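# Four arms sort stickered items into matching-color containers

## Task

Put every item into the container whose color matches the color of the sticker on that item.

## Robot and tools

ROBOTS AND CAMERAS. Four identical i2rt Big YAM arms, arm1, arm2, arm3 and arm4. Each has six revolute joints, a two-finger gripper and a wrist camera (arm1_cam_wrist to arm4_cam_wrist). Four fixed room cameras are cam_room_a1, cam_room_a2, cam_room_b1 and cam_room_b2. Each foot (base_link) faces along its own +x. Feet in the scene frame (m; quaternion w,x,y,z): arm1 (-0.644, +1.377, +0.914) q=(+0.682, +0.007, +0.004, +0.731); arm2 (-0.655, -0.555, +0.928) q=(+0.747, +0.002, +0.000, -0.665); arm3 (+0.651, -1.332, +0.868) q=(+0.663, -0.004, -0.006, -0.748); arm4 (+0.648, +0.477, +0.879) q=(+0.687, +0.001, +0.003, +0.727). The hand reaches roughly 1.0 m from the joint1 axis.

FRAME. One shared scene frame: origin on the floor, +z up, metres. The hand point sits between the finger pads, about 1 cm short of the tips. Fingers point along the hand's +z; they open and close along its y. Printed hand positions can be off, more so at long reach. hand_target is where the hand would be at the joint targets currently held.

JOINTS (absolute, radians; done-tolerance in brackets). joint1_rad -2.879..2.879 (0.045): spins the arm about its foot, positive counter-clockwise seen from above, 0 = along the foot's facing. joint2_rad 0..3.141 (0.14): shoulder, 0 = upper arm pointing back roughly level, increasing lifts it up then forward. joint3_rad 0..3.019 (0.09): elbow, 0 = folded, increasing opens. joint4_rad -1.692..1.57 (0.055): hand pitch, positive tips fingers up. joint5_rad -1.57..1.57 (0.03): sideways swing, positive toward the arm's right. joint6_rad -2.094..2.094 (0.035): roll, positive clockwise viewed from behind the hand. gripper_m 0..0.093 m (0.003): fingertip gap, roughly 50-64 N per pad.

move. Arguments are arm1..arm4 (each optional; an omitted arm receives nothing new and keeps its old targets) plus cameras. Each arm's object may hold: joints, a map from joint name to an absolute target (names above); target, a list of seven numbers [x, y, z, qw, qx, qy, qz] giving an absolute hand pose in the scene frame, metres, which the hand follows in a straight line from its hand_target; speed, the top speed of that line in m/s, 0.002 to 0.5, default 0.25, only allowed together with target. When target is given, joints may contain only gripper_m. Example arm part: {"target": [x, y, z, qw, qx, qy, qz], "speed": 0.25}. All motions in one call start together; all hand lines in one call finish together, paced by the slowest. A line lasts 0.5 to 10 s and is cut short after that. Each step the pose is clipped to within 100 mm and 20 degrees of the measured hand, and the hand may lag, stray, overshoot speed near full stretch, or stop a centimetre or more off. Paths ignore obstacles and other arms. Joint-only moves can swing wide because joints run at different rates. cameras: list of camera names, "all", or [] for none; omitted means all on an empty call, none otherwise. An unknown key makes the call invalid; an out-of-range value gets it refused. A refused call, or a stop during it, cancels the later move, wait and finished_scene calls in the same reply.

wait: seconds from 0 to 10, commands nothing, returns full state and images like an empty move. zoom_image: camera plus region [x0, y0, x1, y1] in pixels from the top-left, at most 504 by 504, on that camera's newest image. read_manual: section "licences" only, moves nothing. finished_scene: scene = current scene number; ends the scene irreversibly, so the items must already be resting in the right containers. An empty move shows the scene number and task.

RESULTS. The move line lists each arm sent a motion with done or its worst status word. joint_status and hand_status: off_target (stopped away, may still push); time_out (arm joints get fresh targets near where they stood and keep pushing; on_its_own lists those not yet there); not_followed (a safety check withheld targets; robot may keep retrying them). "joint command not followed" and "pose unreachable" mean the self/inter-arm clearance check blocked joint or hand targets; a gripper target still runs. on_its_own reports uncommanded activity, and "held at" is a target, not a reading. Arms under "as last shown" were not commanded: status "not commanded", other lines repeated. pictures names the image order; frames may trail the state slightly. Joint velocities are rad/s (gripper m/s), "within noise" if negligible. Joint torques (N m, arm joints only) include the arm's weight, carry offsets and noise; joints 3 and 4 wrap sign beyond ±28.

GRIPPER. Closed on nothing it reads 0.000-0.003. On a hard object it can read up to 0.005 narrower (or 0.002 wider) than the object. Full force comes about 0.005 below the first-touch reading, deeper for soft, small or round things; soft items crush more with smaller targets. To release, command well above the reading.

HEAT. Holding loads, stretched poses or pushing into obstacles heats motors. MOTOR HOT appears at 85 °C; at 100 °C the arm goes limp and drops for 30-60 s or more (OVER-TEMPERATURE FAULT, keys marked limit_stop_at_motor_heat; resend targets afterwards). Sending a stuck joint its own reported position relieves pushing.

AVOID. Two robots pressing together, including one gripper closing on another's fingers; hard collisions between arms (the check can be late, and does not cover fingers, gripper housings or wrist cameras). Knocking items out of the work area or onto the floor. Dropping items, releasing them while moving, slamming, pushing hard. Objects may get nudged occasionally by outside disturbances. Smooth, economical motion is preferred.

Each tool is called after "Emit:" as name([rows], argument=value, ...), one row to a line, values as JSON.

## Session

Emit:
move()

Scene clock: 0.00 s.
Joint torques (N m): no reading
Motor temperatures (°C): arm1=[22 24 25 23 21 21 21] | arm2=[24 24 24 22 22 20 23] | arm3=[24 24 23 24 24 23 23] | arm4=[23 21 22 22 25 21 24]
Heat: arm1: hottest joint3_rad 25 °C; arm2: hottest joint1_rad 24 °C; arm3: hottest joint1_rad 24 °C; arm4: hottest joint5_rad 25 °C.
Joint velocities: within noise
arm1.joint_positions: joint1_rad=-0.126 joint2_rad=+0.534 joint3_rad=+1.403 joint4_rad=-1.611 joint5_rad=-0.026 joint6_rad=-0.127 gripper_m=+0.09396
arm1.joint_status: not commanded
arm1.hand: x=-0.6307 y=+1.5344 z=+1.4214 quat_wxyz=(-0.298, +0.671, -0.622, -0.272) (m; scene frame)
arm1.hand_target: x=-0.6306 y=+1.5327 z=+1.4326 quat_wxyz=(-0.308, +0.666, -0.618, -0.280) (m; scene frame)
arm1.hand_status: not commanded
arm2.joint_positions: joint1_rad=-0.045 joint2_rad=+0.390 joint3_rad=+1.428 joint4_rad=-1.186 joint5_rad=+0.166 joint6_rad=-0.774 gripper_m=+0.09396
arm2.joint_status: not commanded
arm2.hand: x=-0.6756 y=-0.6916 z=+1.5578 quat_wxyz=(-0.217, -0.319, -0.688, +0.615) (m; scene frame)
arm2.hand_target: x=-0.6760 y=-0.6854 z=+1.5652 quat_wxyz=(-0.221, -0.317, -0.681, +0.622) (m; scene frame)
arm2.hand_status: not commanded
arm3.joint_positions: joint1_rad=+0.075 joint2_rad=+0.276 joint3_rad=+1.523 joint4_rad=-1.599 joint5_rad=-0.185 joint6_rad=-0.597 gripper_m=+0.09396
arm3.joint_status: not commanded
arm3.hand: x=+0.6803 y=-1.3506 z=+1.4452 quat_wxyz=(-0.326, -0.350, -0.735, +0.481) (m; scene frame)
arm3.hand_target: x=+0.6804 y=-1.3484 z=+1.4507 quat_wxyz=(-0.328, -0.347, -0.731, +0.487) (m; scene frame)
arm3.hand_status: not commanded
arm4.joint_positions: joint1_rad=+0.109 joint2_rad=+0.555 joint3_rad=+1.556 joint4_rad=-1.251 joint5_rad=+0.178 joint6_rad=-0.775 gripper_m=+0.09396
arm4.joint_status: not commanded
arm4.hand: x=+0.6522 y=+0.6599 z=+1.5276 quat_wxyz=(-0.572, +0.731, -0.297, -0.221) (m; scene frame)
arm4.hand_target: x=+0.6531 y=+0.6547 z=+1.5360 quat_wxyz=(-0.580, +0.725, -0.296, -0.226) (m; scene frame)
arm4.hand_status: not commanded
pictures: arm1_cam_wrist, arm2_cam_wrist, arm3_cam_wrist, arm4_cam_wrist, cam_room_a1, cam_room_a2, cam_room_b1, cam_room_b2
Images, in order (width x height): arm1_cam_wrist 672x504, arm2_cam_wrist 672x504, arm3_cam_wrist 672x504, arm4_cam_wrist 672x504, cam_room_a1 672x504, cam_room_a2 672x504, cam_room_b1 672x504, cam_room_b2 672x504.

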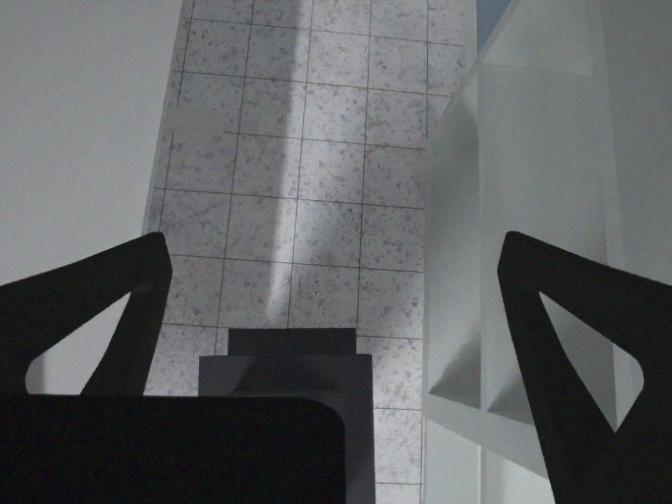

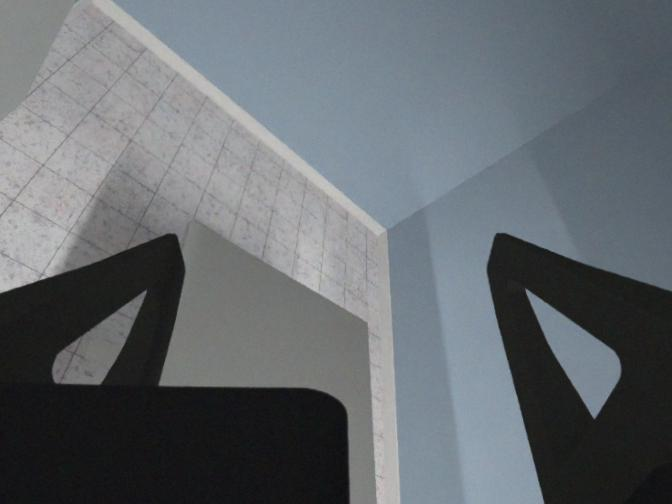

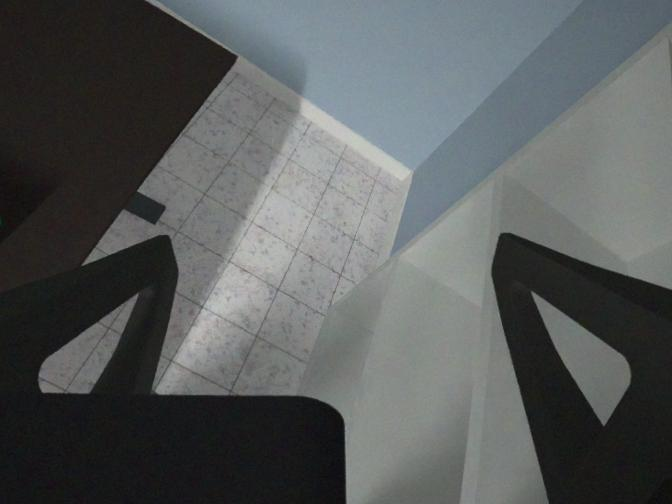

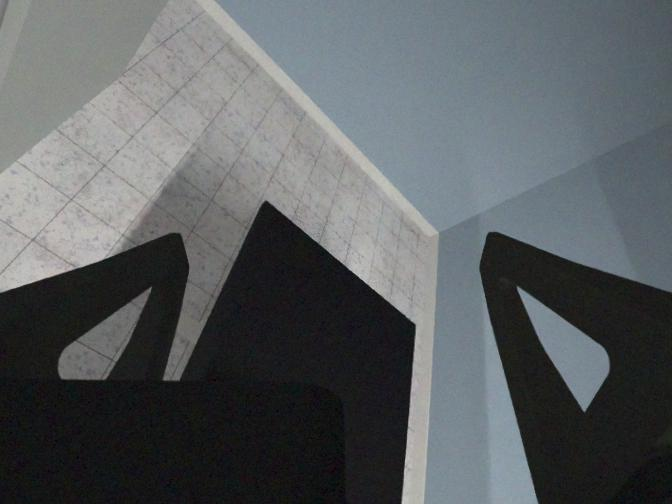

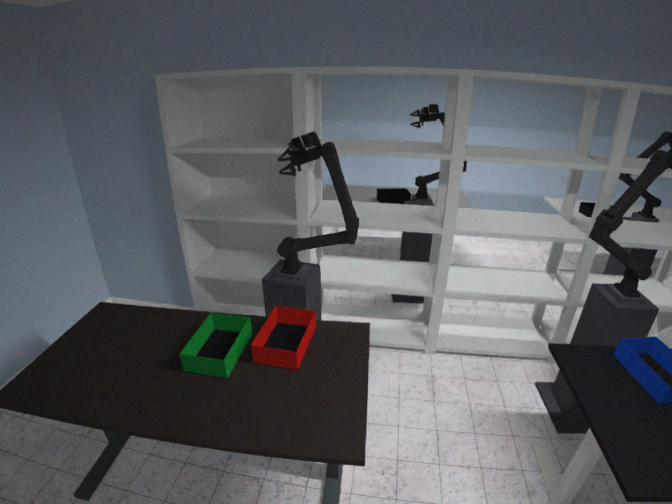

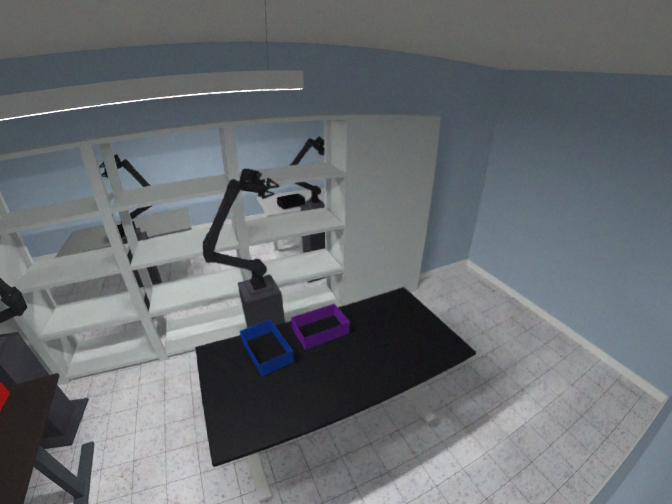

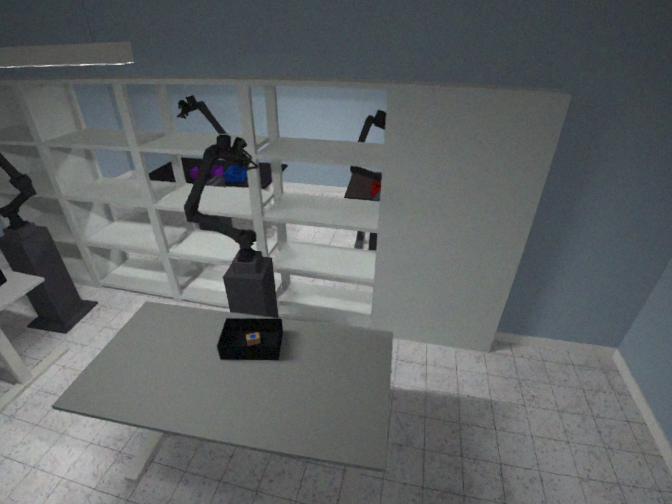

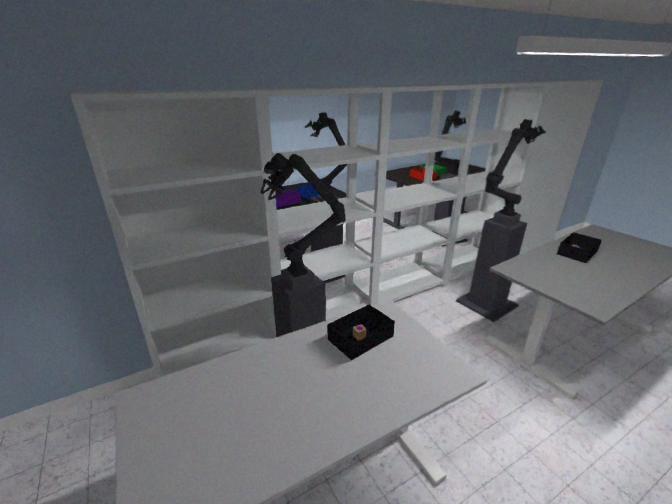

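Emit:
zoom_image(camera="cam_room_a1", region=[150, 60, 450, 400])

Emit:
zoom_image(camera="cam_room_b1", region=[60, 80, 400, 400])

Emit:
zoom_image(camera="cam_room_b2", region=[250, 80, 672, 400])

Emit:
zoom_image(camera="cam_room_a2", region=[0, 80, 480, 480])

Scaled by 1.482.

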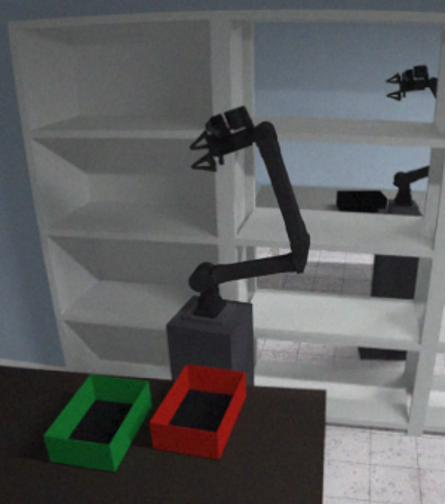

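Scaled by 1.482.

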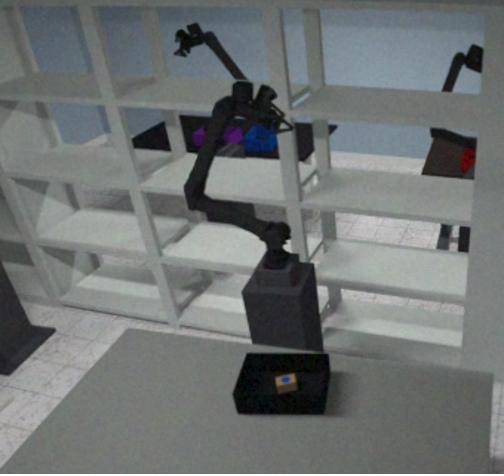

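Scaled by 1.194.

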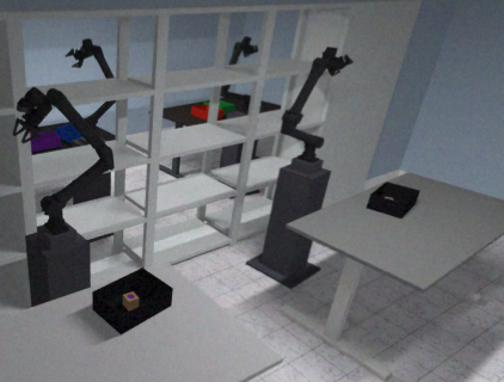

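Scaled by 1.050.

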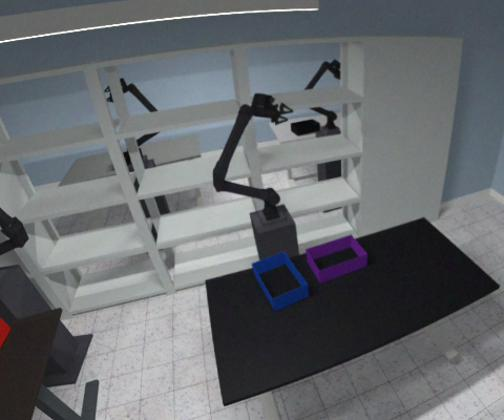

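Emit:
move(arm1={"joints": {"joint1_rad": 1.5, "joint5_rad": 0, "joint6_rad": 0}}, arm2={"joints": {"joint1_rad": -1.69, "joint4_rad": -1.6, "joint5_rad": 0, "joint6_rad": 0}}, arm3={"joints": {"joint1_rad": 1.69, "joint5_rad": 0, "joint6_rad": 0}}, arm4={"joints": {"joint1_rad": -1.63, "joint4_rad": -1.6, "joint5_rad": 0, "joint6_rad": 0}}, cameras=["all"])

Scene clock: 47.60 s.
Joint torques (N m): arm1=[-0.85 6.12 10.22 1.92 0.09 0.09] | arm2=[0.21 5.13 8.76 1.85 -0.08 0.21] | arm3=[1.96 9.93 5.41 1.99 0.07 0.03] | arm4=[0.56 4.42 7.09 0.94 0.01 0.16]
Motor temperatures (°C): arm1=[22 24 28 24 21 21 21] | arm2=[24 25 27 23 22 20 23] | arm3=[24 25 24 24 24 23 23] | arm4=[23 22 26 22 25 21 24]
Heat: arm1: hottest joint3_rad 28 °C; arm2: hottest joint3_rad 27 °C; arm3: hottest joint2_rad 25 °C; arm4: hottest joint3_rad 26 °C.
move: arm1 done; arm2 done; arm3 done; arm4 done
Joint velocities: within noise
arm1.joint_positions: joint1_rad=+1.493 joint2_rad=+0.534 joint3_rad=+1.403 joint4_rad=-1.611 joint5_rad=+0.000 joint6_rad=-0.007 gripper_m=+0.09398
arm1.joint_status: all done
arm1.hand: x=-0.7943 y=+1.3779 z=+1.4235 quat_wxyz=(-0.004, +0.912, +0.000, -0.410) (m; scene frame)
arm1.hand_target: x=-0.7924 y=+1.3767 z=+1.4347 quat_wxyz=(-0.002, +0.906, -0.001, -0.422) (m; scene frame)
arm1.hand_status: not commanded
arm2.joint_positions: joint1_rad=-1.685 joint2_rad=+0.390 joint3_rad=+1.428 joint4_rad=-1.586 joint5_rad=+0.002 joint6_rad=-0.014 gripper_m=+0.09398
arm2.joint_status: all done
arm2.hand: x=-0.7576 y=-0.5566 z=+1.4660 quat_wxyz=(+0.005, -0.873, -0.008, +0.488) (m; scene frame)
arm2.hand_target: x=-0.7511 y=-0.5564 z=+1.4692 quat_wxyz=(+0.002, -0.872, +0.000, +0.490) (m; scene frame)
arm2.hand_status: not commanded
arm3.joint_positions: joint1_rad=+1.681 joint2_rad=+0.276 joint3_rad=+1.523 joint4_rad=-1.599 joint5_rad=-0.001 joint6_rad=-0.008 gripper_m=+0.09398
arm3.joint_status: all done
arm3.hand: x=+0.6786 y=-1.3243 z=+1.4438 quat_wxyz=(-0.573, +0.003, -0.820, +0.010) (m; scene frame)
arm3.hand_target: x=+0.6764 y=-1.3241 z=+1.4494 quat_wxyz=(-0.580, +0.003, -0.815, +0.006) (m; scene frame)
arm3.hand_status: not commanded
arm4.joint_positions: joint1_rad=-1.624 joint2_rad=+0.555 joint3_rad=+1.556 joint4_rad=-1.588 joint5_rad=+0.002 joint6_rad=-0.014 gripper_m=+0.09398
arm4.joint_status: all done
arm4.hand: x=+0.7972 y=+0.4789 z=+1.4514 quat_wxyz=(-0.470, +0.008, -0.883, +0.005) (m; scene frame)
arm4.hand_target: x=+0.7916 y=+0.4785 z=+1.4561 quat_wxyz=(-0.473, +0.000, -0.881, +0.002) (m; scene frame)
arm4.hand_status: not commanded
pictures: arm1_cam_wrist, arm2_cam_wrist, arm3_cam_wrist, arm4_cam_wrist, cam_room_a1, cam_room_a2, cam_room_b1, cam_room_b2
Images, in order (width x height): arm1_cam_wrist 672x504, arm2_cam_wrist 672x504, arm3_cam_wrist 672x504, arm4_cam_wrist 672x504, cam_room_a1 672x504, cam_room_a2 672x504, cam_room_b1 672x504, cam_room_b2 672x504.

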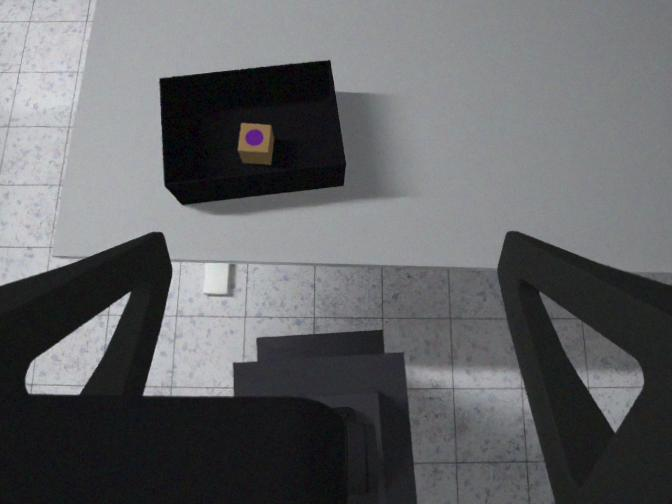

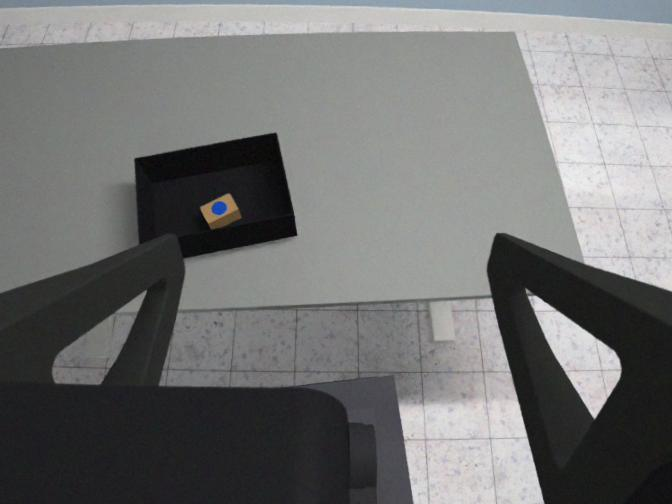

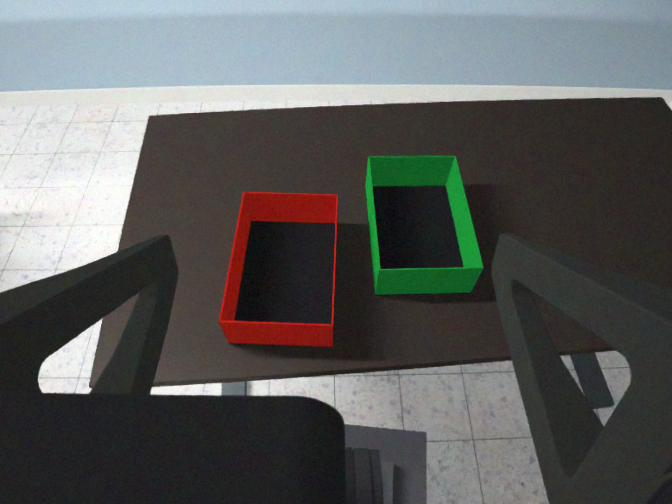

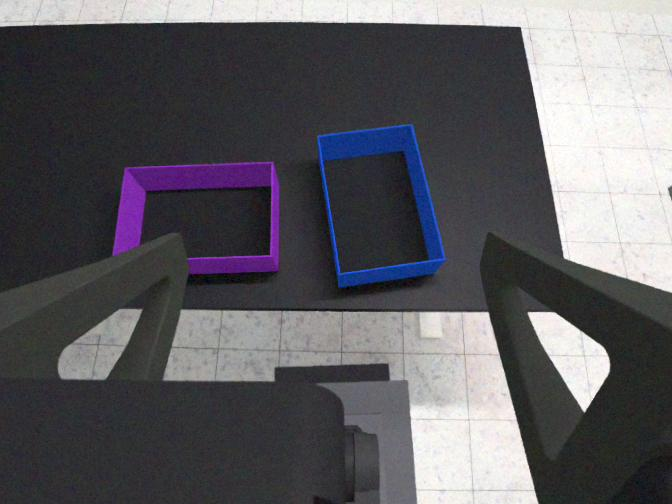

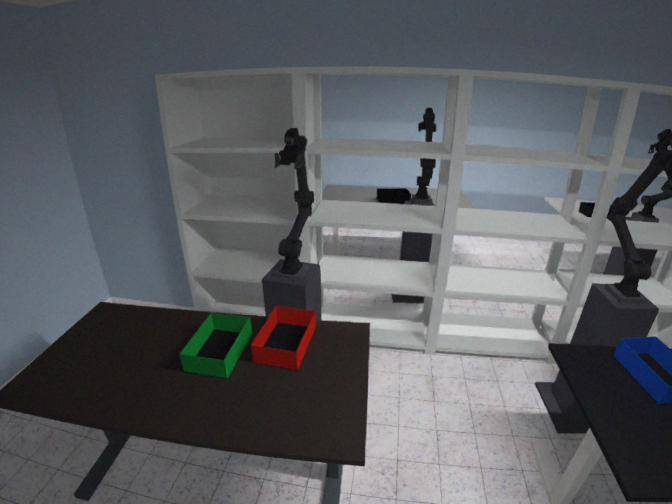

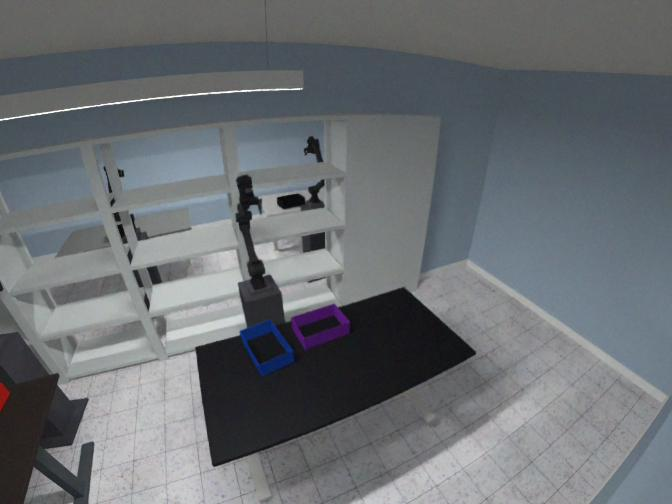

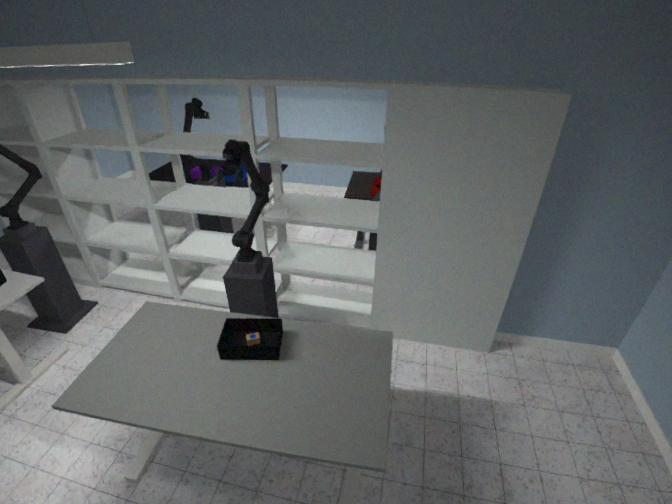

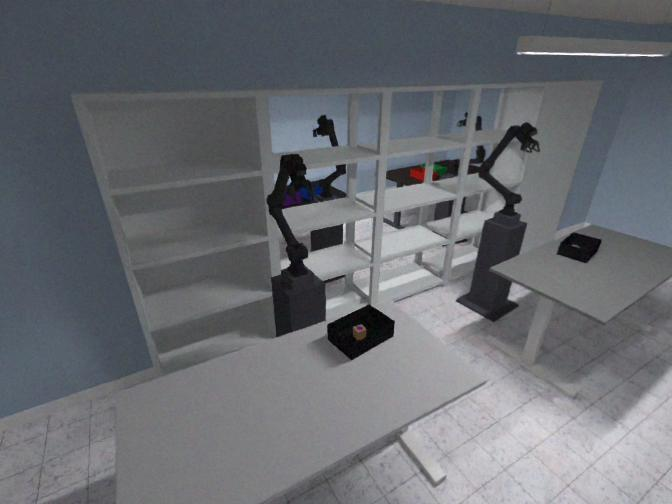

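Emit:
move(arm1={"target": [-1.313, 1.222, 1.10, 0, 0.9936, 0.1132, 0], "speed": 0.3}, arm2={"target": [-1.322, -0.801, 1.10, 0, 0.9845, 0.1754, 0], "speed": 0.3}, arm4={"target": [1.318, 0.391, 1.15, 0, 0.0637, 0.998, 0], "speed": 0.3}, cameras=["arm1_cam_wrist", "arm2_cam_wrist", "arm4_cam_wrist"])

Scene clock: 87.87 s.
Joint torques (N m): arm1=[-0.56 -20.95 15.54 -0.12 -0.05 -0.06] | arm2=[0.03 -25.17 15.62 0.17 -0.15 -0.08] | arm3=[1.9 9.88 5.42 2.02 0.07 0.03] | arm4=[0.38 -23.36 12.08 -0.16 0.19 0.2]
Motor temperatures (°C): arm1=[22 24 30 23 21 21 21] | arm2=[24 25 28 22 22 20 23] | arm3=[24 25 25 24 24 23 23] | arm4=[23 22 28 22 24 21 24]
Heat: arm1: hottest joint3_rad 30 °C; arm2: hottest joint3_rad 28 °C; arm3: hottest joint2_rad 25 °C; arm4: hottest joint3_rad 28 °C.
move: arm1 off_target; arm2 off_target; arm4 off_target
Joint velocities: within noise
arm1.joint_positions: joint1_rad=+1.717 joint2_rad=+2.249 joint3_rad=+2.287 joint4_rad=-1.673 joint5_rad=-0.005 joint6_rad=+0.006 gripper_m=+0.09398
arm1.joint_status: not commanded
arm1.hand: x=-1.3038 y=+1.2317 z=+1.0757 quat_wxyz=(-0.003, +0.994, +0.104, +0.025) (m; scene frame)
arm1.hand_target: x=-1.3117 y=+1.2223 z=+1.1000 quat_wxyz=(+0.000, +0.994, +0.113, -0.001) (m; scene frame)
arm1.hand_status: off_target (0.028 m and 3.0 deg from the pose sent, 0.631 m and 50.0 deg at the start)
arm2.joint_positions: joint1_rad=-1.326 joint2_rad=+2.282 joint3_rad=+2.381 joint4_rad=-1.671 joint5_rad=+0.001 joint6_rad=+0.014 gripper_m=+0.09399
arm2.joint_status: not commanded
arm2.hand: x=-1.3104 y=-0.8031 z=+1.0909 quat_wxyz=(+0.002, -0.985, -0.173, -0.002) (m; scene frame)
arm2.hand_target: x=-1.3211 y=-0.8005 z=+1.0998 quat_wxyz=(-0.002, -0.984, -0.175, +0.011) (m; scene frame)
arm2.hand_status: off_target (0.015 m and 0.4 deg from the pose sent, 0.716 m and 61.3 deg at the start; a joint's target at an end of its range on 24 of 101 steps)
arm3: as last shown
arm4.joint_positions: joint1_rad=-1.756 joint2_rad=+2.081 joint3_rad=+2.287 joint4_rad=-1.669 joint5_rad=-0.007 joint6_rad=-0.017 gripper_m=+0.09398
arm4.joint_status: not commanded
arm4.hand: x=+1.3101 y=+0.3935 z=+1.1379 quat_wxyz=(-0.052, -0.056, -0.997, +0.002) (m; scene frame)
arm4.hand_target: x=+1.3170 y=+0.3913 z=+1.1496 quat_wxyz=(-0.065, -0.063, -0.996, +0.004) (m; scene frame)
arm4.hand_status: off_target (0.015 m and 6.0 deg from the pose sent, 0.608 m and 56.6 deg at the start; a joint's target at an end of its range on 34 of 101 steps)
pictures: arm1_cam_wrist, arm2_cam_wrist, arm4_cam_wrist
Images, in order (width x height): arm1_cam_wrist 672x504, arm2_cam_wrist 672x504, arm4_cam_wrist 672x504.

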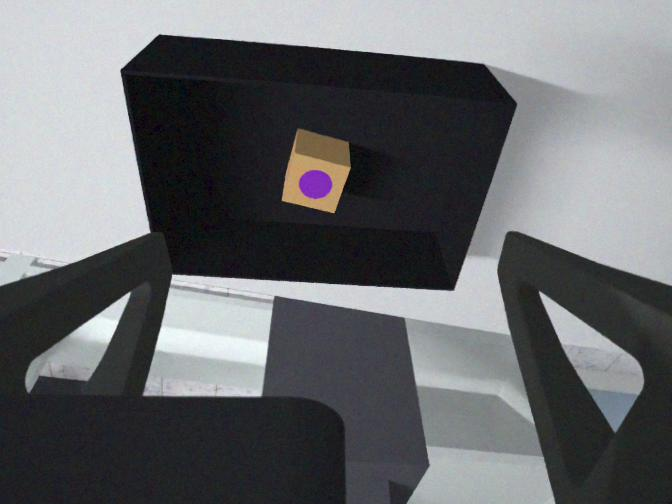

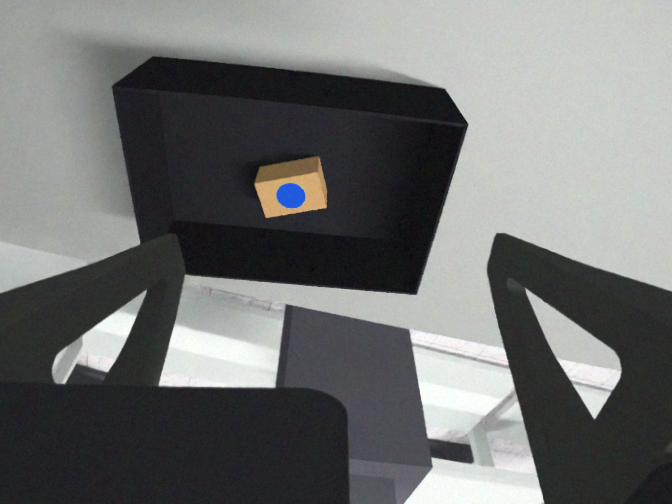

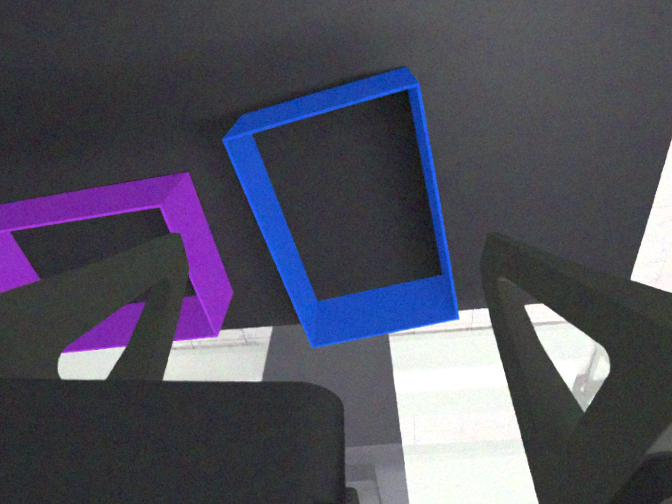

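Emit:
zoom_image(camera="arm1_cam_wrist", region=[256, 108, 386, 228])

Emit:
zoom_image(camera="arm2_cam_wrist", region=[230, 130, 360, 250])

Emit:
move(arm1={"target": [-1.262, 1.227, 1.02, 0, 1.0, 0.0, 0], "speed": 0.15}, arm2={"target": [-1.26, -0.81, 1.02, 0, 0.967, 0.2538, 0], "speed": 0.15}, cameras=["arm1_cam_wrist", "arm2_cam_wrist", "arm4_cam_wrist"])

Scaled by 3.877.

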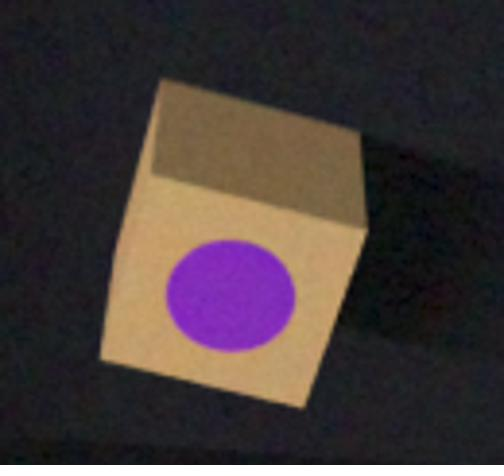

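Scaled by 3.877.

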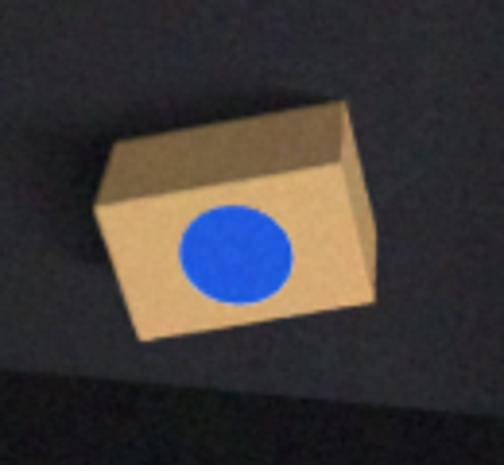

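Scene clock: 120.40 s.
Joint torques (N m): arm1=[-0.97 -21.42 10.21 0.9 0.08 0.12] | arm2=[0.91 -26.23 9.73 1.16 -0.15 -0.06] | arm3=[1.85 9.82 5.45 1.96 0.08 0.02] | arm4=[0.56 -23.41 12.03 -0.21 0.19 0.18]
Motor temperatures (°C): arm1=[22 25 36 23 21 21 21] | arm2=[24 26 34 22 22 20 23] | arm3=[24 25 25 24 24 23 23] | arm4=[23 24 30 22 24 21 24]
Heat: arm1: hottest joint3_rad 36 °C; arm2: hottest joint3_rad 34 °C; arm3: hottest joint2_rad 25 °C; arm4: hottest joint3_rad 30 °C.
move: arm1 off_target; arm2 done
Joint velocities: within noise
arm1.joint_positions: joint1_rad=+1.728 joint2_rad=+2.121 joint3_rad=+1.866 joint4_rad=-1.378 joint5_rad=-0.007 joint6_rad=+0.228 gripper_m=+0.09398
arm1.joint_status: not commanded
arm1.hand: x=-1.2581 y=+1.2345 z=+0.9995 quat_wxyz=(-0.005, +1.000, -0.001, +0.023) (m; scene frame)
arm1.hand_target: x=-1.2617 y=+1.2271 z=+1.0200 quat_wxyz=(+0.000, +1.000, +0.000, +0.000) (m; scene frame)
arm1.hand_status: off_target (0.022 m and 2.7 deg from the pose sent, 0.070 m and 12.3 deg at the start)
arm2.joint_positions: joint1_rad=-1.292 joint2_rad=+2.145 joint3_rad=+1.947 joint4_rad=-1.383 joint5_rad=+0.000 joint6_rad=-0.101 gripper_m=+0.09399
arm2.joint_status: not commanded
arm2.hand: x=-1.2612 y=-0.8079 z=+1.0163 quat_wxyz=(+0.002, -0.969, -0.246, -0.007) (m; scene frame)
arm2.hand_target: x=-1.2600 y=-0.8099 z=+1.0201 quat_wxyz=(+0.000, -0.967, -0.254, +0.000) (m; scene frame)
arm2.hand_status: done (0.004 m and 1.3 deg from the pose sent, 0.087 m and 9.5 deg at the start)
arm3, arm4: as last shown
arm4.joint_positions: joint1_rad=-1.756 joint2_rad=+2.081 joint3_rad=+2.287 joint4_rad=-1.669 joint5_rad=-0.007 joint6_rad=-0.016 gripper_m=+0.09398
pictures: arm1_cam_wrist, arm2_cam_wrist, arm4_cam_wrist
Images, in order (width x height): arm1_cam_wrist 672x504, arm2_cam_wrist 672x504, arm4_cam_wrist 672x504.

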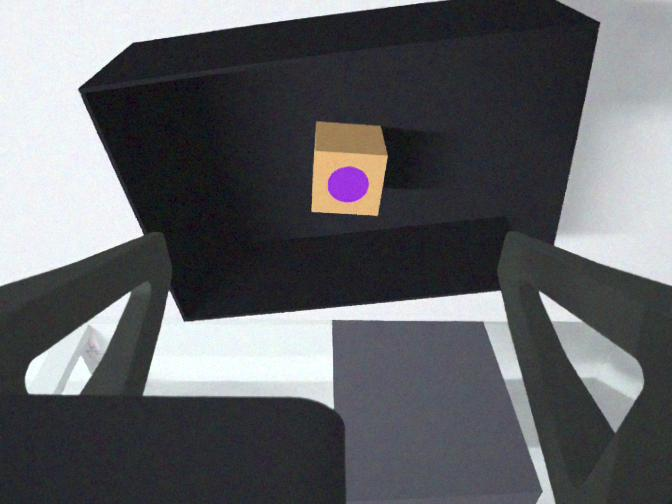

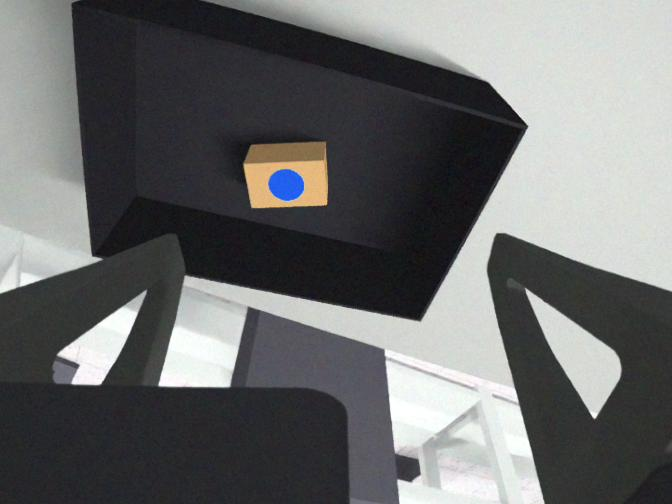

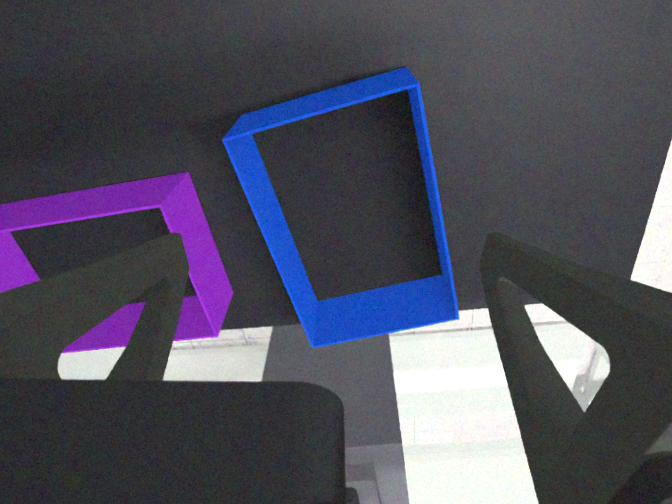

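Emit:
move(arm1={"target": [-1.230, 1.238, 0.95, 0, 0.9997, -0.026, 0], "speed": 0.12}, arm2={"target": [-1.220, -0.820, 0.94, 0, 0.9627, 0.2706, 0], "speed": 0.12}, cameras=["arm1_cam_wrist", "arm2_cam_wrist"])

Scene clock: 139.97 s.
Joint torques (N m): arm1=[-1.9 -20.42 9.61 0.84 0.1 0.12] | arm2=[1.26 -24.94 9.11 1.18 -0.14 -0.02] | arm3=[2.02 9.76 5.45 1.99 0.06 0.02] | arm4=[0.91 -23.06 11.97 -0.14 0.23 0.16]
Motor temperatures (°C): arm1=[22 28 34 23 21 21 21] | arm2=[24 27 32 22 22 20 23] | arm3=[24 25 25 24 24 23 23] | arm4=[23 25 31 22 24 21 24]
Heat: arm1: hottest joint3_rad 34 °C; arm2: hottest joint3_rad 32 °C; arm3: hottest joint2_rad 25 °C; arm4: hottest joint3_rad 31 °C.
move: arm1 off_target; arm2 done
Joint velocities: within noise
arm1.joint_positions: joint1_rad=+1.728 joint2_rad=+2.090 joint3_rad=+1.623 joint4_rad=-1.166 joint5_rad=-0.007 joint6_rad=+0.276 gripper_m=+0.09398
arm1.joint_status: not commanded
arm1.hand: x=-1.2227 y=+1.2431 z=+0.9308 quat_wxyz=(-0.005, +0.999, -0.025, +0.023) (m; scene frame)
arm1.hand_target: x=-1.2297 y=+1.2380 z=+0.9500 quat_wxyz=(+0.000, +1.000, -0.026, +0.000) (m; scene frame)
arm1.hand_status: off_target (0.021 m and 2.7 deg from the pose sent, 0.057 m and 3.9 deg at the start)
arm2.joint_positions: joint1_rad=-1.254 joint2_rad=+2.127 joint3_rad=+1.694 joint4_rad=-1.150 joint5_rad=+0.000 joint6_rad=-0.101 gripper_m=+0.09399
arm2.joint_status: not commanded
arm2.hand: x=-1.2210 y=-0.8167 z=+0.9364 quat_wxyz=(+0.002, -0.964, -0.264, -0.007) (m; scene frame)
arm2.hand_target: x=-1.2201 y=-0.8199 z=+0.9400 quat_wxyz=(+0.000, -0.963, -0.271, +0.000) (m; scene frame)
arm2.hand_status: done (0.005 m and 1.1 deg from the pose sent, 0.087 m and 3.1 deg at the start)
arm3, arm4: as last shown
arm4.hand: x=+1.3100 y=+0.3934 z=+1.1379 quat_wxyz=(-0.052, -0.056, -0.997, +0.002) (m; scene frame)
arm4.hand_target: x=+1.3170 y=+0.3912 z=+1.1496 quat_wxyz=(-0.065, -0.063, -0.996, +0.005) (m; scene frame)
pictures: arm1_cam_wrist, arm2_cam_wrist
Images, in order (width x height): arm1_cam_wrist 672x504, arm2_cam_wrist 672x504.

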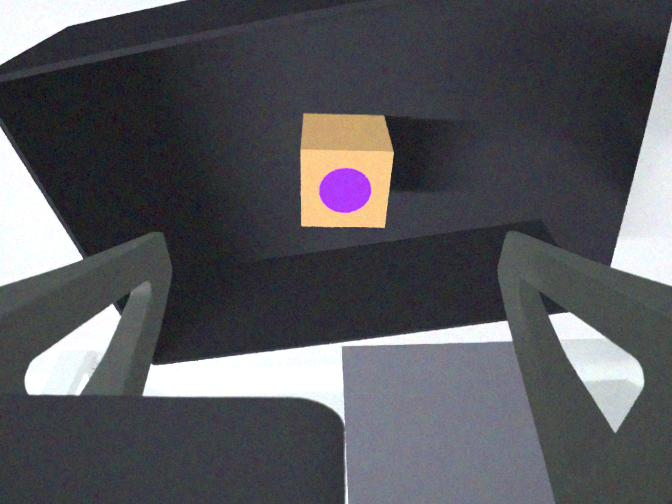

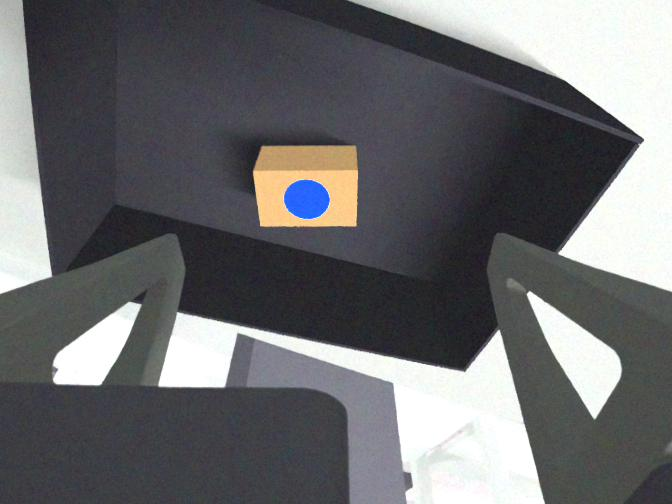

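Emit:
move(arm1={"target": [-1.205, 1.243, 0.88, 0, 0.9997, -0.026, 0], "speed": 0.12}, arm2={"target": [-1.188, -0.818, 0.865, 0, 0.9627, 0.2706, 0], "speed": 0.12}, cameras=["arm1_cam_wrist", "arm2_cam_wrist", "cam_room_b1", "cam_room_b2"])

Scene clock: 159.60 s.
Joint torques (N m): arm1=[-1.38 -15.68 8.7 0.85 0.11 0.1] | arm2=[1.38 -20.84 8.29 1.28 -0.13 0.18] | arm3=[2.08 9.88 5.46 1.99 0.06 0.01] | arm4=[0.44 -22.95 12 -0.1 0.18 0.18]
Motor temperatures (°C): arm1=[22 27 32 23 21 21 21] | arm2=[24 28 31 22 22 20 23] | arm3=[24 25 25 24 24 23 23] | arm4=[23 26 33 22 24 21 24]
Heat: arm1: hottest joint3_rad 32 °C; arm2: hottest joint3_rad 31 °C; arm3: hottest joint2_rad 25 °C; arm4: hottest joint3_rad 33 °C.
move: arm1 done; arm2 off_target
Joint velocities: within noise
arm1.joint_positions: joint1_rad=+1.728 joint2_rad=+2.088 joint3_rad=+1.469 joint4_rad=-0.979 joint5_rad=-0.007 joint6_rad=+0.278 gripper_m=+0.09398
arm1.joint_status: not commanded
arm1.hand: x=-1.2020 y=+1.2482 z=+0.8812 quat_wxyz=(-0.001, +1.000, -0.026, +0.006) (m; scene frame)
arm1.hand_target: x=-1.2049 y=+1.2430 z=+0.8800 quat_wxyz=(+0.000, +1.000, -0.026, +0.000) (m; scene frame)
arm1.hand_status: done (0.006 m and 0.7 deg from the pose sent, 0.054 m and 2.7 deg at the start)
arm2.joint_positions: joint1_rad=-1.237 joint2_rad=+2.124 joint3_rad=+1.525 joint4_rad=-0.948 joint5_rad=+0.000 joint6_rad=-0.101 gripper_m=+0.09399
arm2.joint_status: not commanded
arm2.hand: x=-1.1950 y=-0.8158 z=+0.8818 quat_wxyz=(+0.000, -0.962, -0.272, +0.010) (m; scene frame)
arm2.hand_target: x=-1.1876 y=-0.8177 z=+0.8653 quat_wxyz=(+0.000, -0.963, -0.271, +0.000) (m; scene frame)
arm2.hand_status: off_target (0.018 m and 1.2 deg from the pose sent, 0.079 m and 1.1 deg at the start)
arm3, arm4: as last shown
pictures: arm1_cam_wrist, arm2_cam_wrist, cam_room_b1, cam_room_b2
Images, in order (width x height): arm1_cam_wrist 672x504, arm2_cam_wrist 672x504, cam_room_b1 672x504, cam_room_b2 672x504.

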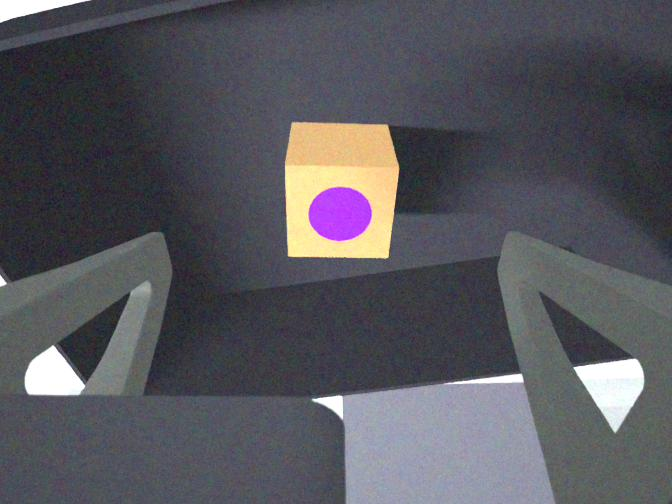

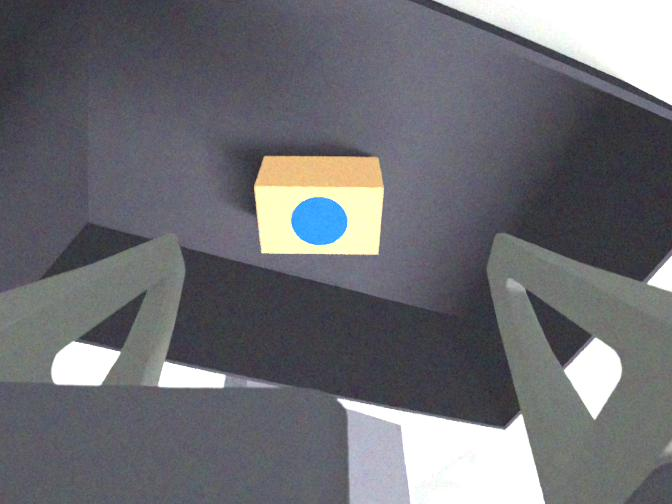

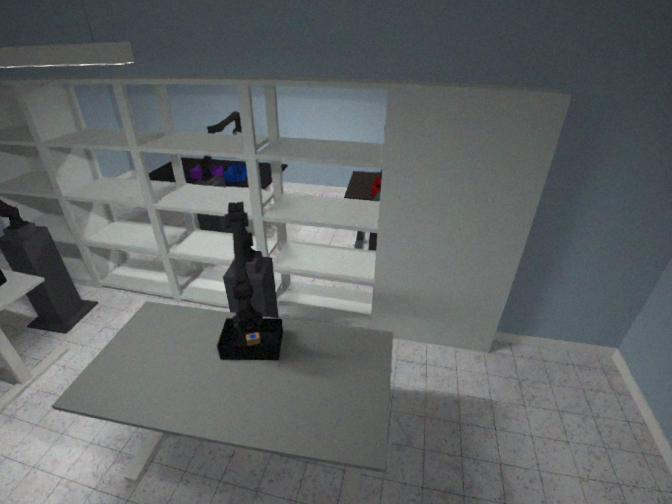

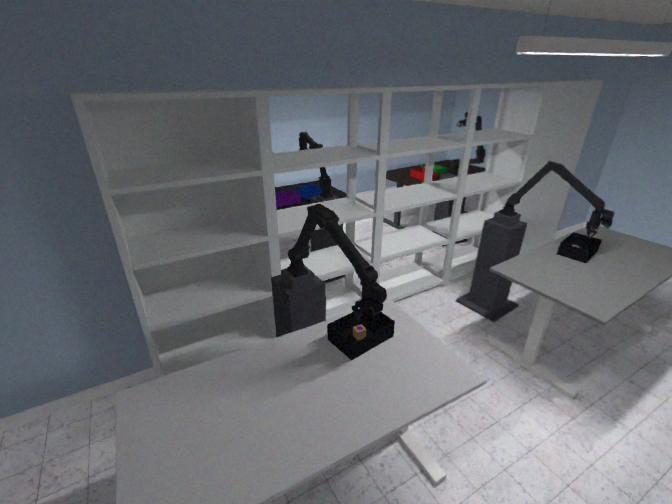

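Emit:
move(arm1={"target": [-1.179, 1.247, 0.775, 0, 0.9997, -0.026, 0], "speed": 0.1}, arm2={"target": [-1.165, -0.81, 0.775, 0, 0.9627, 0.2706, 0], "speed": 0.1}, cameras=["arm1_cam_wrist", "arm2_cam_wrist", "cam_room_b1", "cam_room_b2"])

Scene clock: 173.83 s.
Joint torques (N m): arm1=[-0.26 -15.5 6.8 0.81 0.07 0.11] | arm2=[1.67 -19.78 6.95 1.33 -0.12 0.2] | arm3=[2.02 9.82 5.48 1.98 0.06 0.02] | arm4=[0.5 -23.36 11.95 -0.09 0.23 0.16]
Motor temperatures (°C): arm1=[22 28 32 23 21 21 21] | arm2=[24 28 30 22 22 20 23] | arm3=[24 25 25 24 24 23 23] | arm4=[23 26 33 22 24 21 24]
Heat: arm1: hottest joint3_rad 32 °C; arm2: hottest joint3_rad 30 °C; arm3: hottest joint2_rad 25 °C; arm4: hottest joint3_rad 33 °C.
move: arm1 done; arm2 off_target
Joint velocities: within noise
arm1.joint_positions: joint1_rad=+1.730 joint2_rad=+2.214 joint3_rad=+1.352 joint4_rad=-0.730 joint5_rad=-0.007 joint6_rad=+0.283 gripper_m=+0.09398
arm1.joint_status: not commanded
arm1.hand: x=-1.1782 y=+1.2532 z=+0.7792 quat_wxyz=(+0.000, +1.000, -0.028, +0.003) (m; scene frame)
arm1.hand_target: x=-1.1788 y=+1.2470 z=+0.7750 quat_wxyz=(+0.000, +1.000, -0.026, +0.000) (m; scene frame)
arm1.hand_status: done (0.008 m and 0.4 deg from the pose sent, 0.109 m and 0.7 deg at the start)
arm2.joint_positions: joint1_rad=-1.234 joint2_rad=+2.224 joint3_rad=+1.427 joint4_rad=-0.739 joint5_rad=+0.000 joint6_rad=-0.097 gripper_m=+0.09399
arm2.joint_status: not commanded
arm2.hand: x=-1.1772 y=-0.8090 z=+0.7970 quat_wxyz=(-0.001, -0.962, -0.272, +0.015) (m; scene frame)
arm2.hand_target: x=-1.1644 y=-0.8095 z=+0.7757 quat_wxyz=(+0.000, -0.963, -0.271, +0.000) (m; scene frame)
arm2.hand_status: off_target (0.025 m and 1.8 deg from the pose sent, 0.111 m and 1.2 deg at the start)
arm3, arm4: as last shown
pictures: arm1_cam_wrist, arm2_cam_wrist, cam_room_b1, cam_room_b2
Images, in order (width x height): arm1_cam_wrist 672x504, arm2_cam_wrist 672x504, cam_room_b1 672x504, cam_room_b2 672x504.

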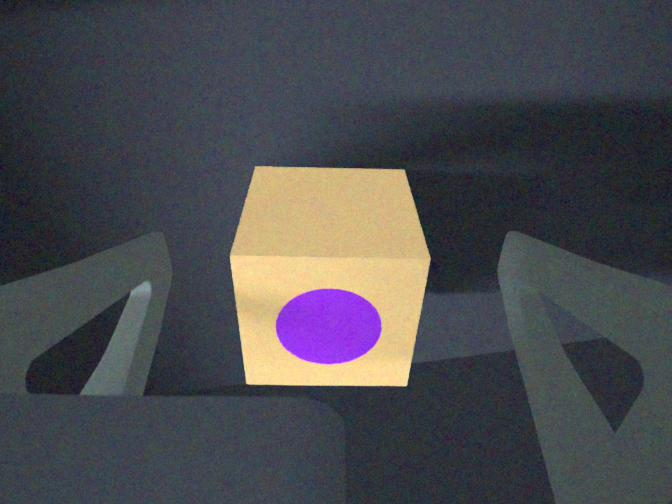

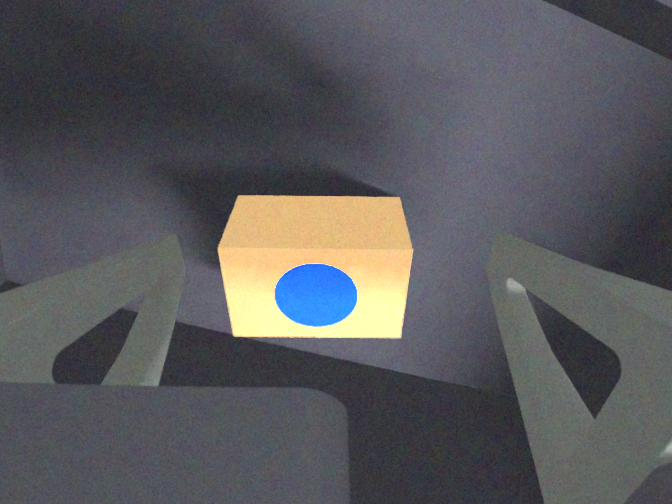

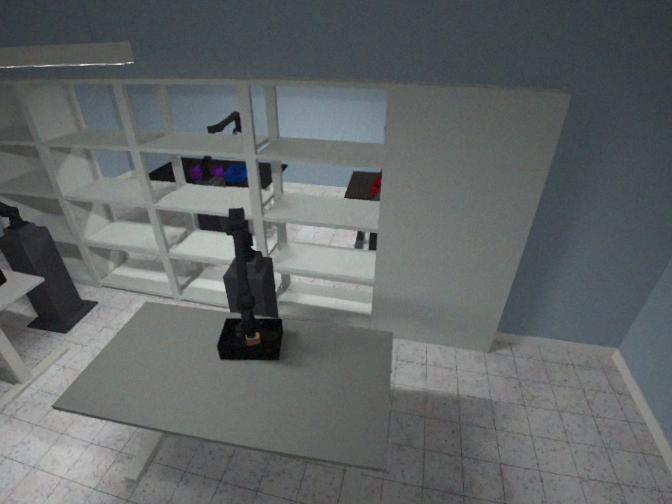

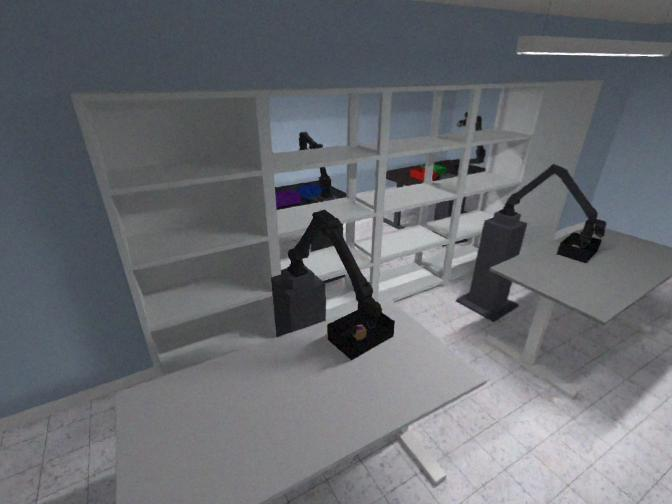

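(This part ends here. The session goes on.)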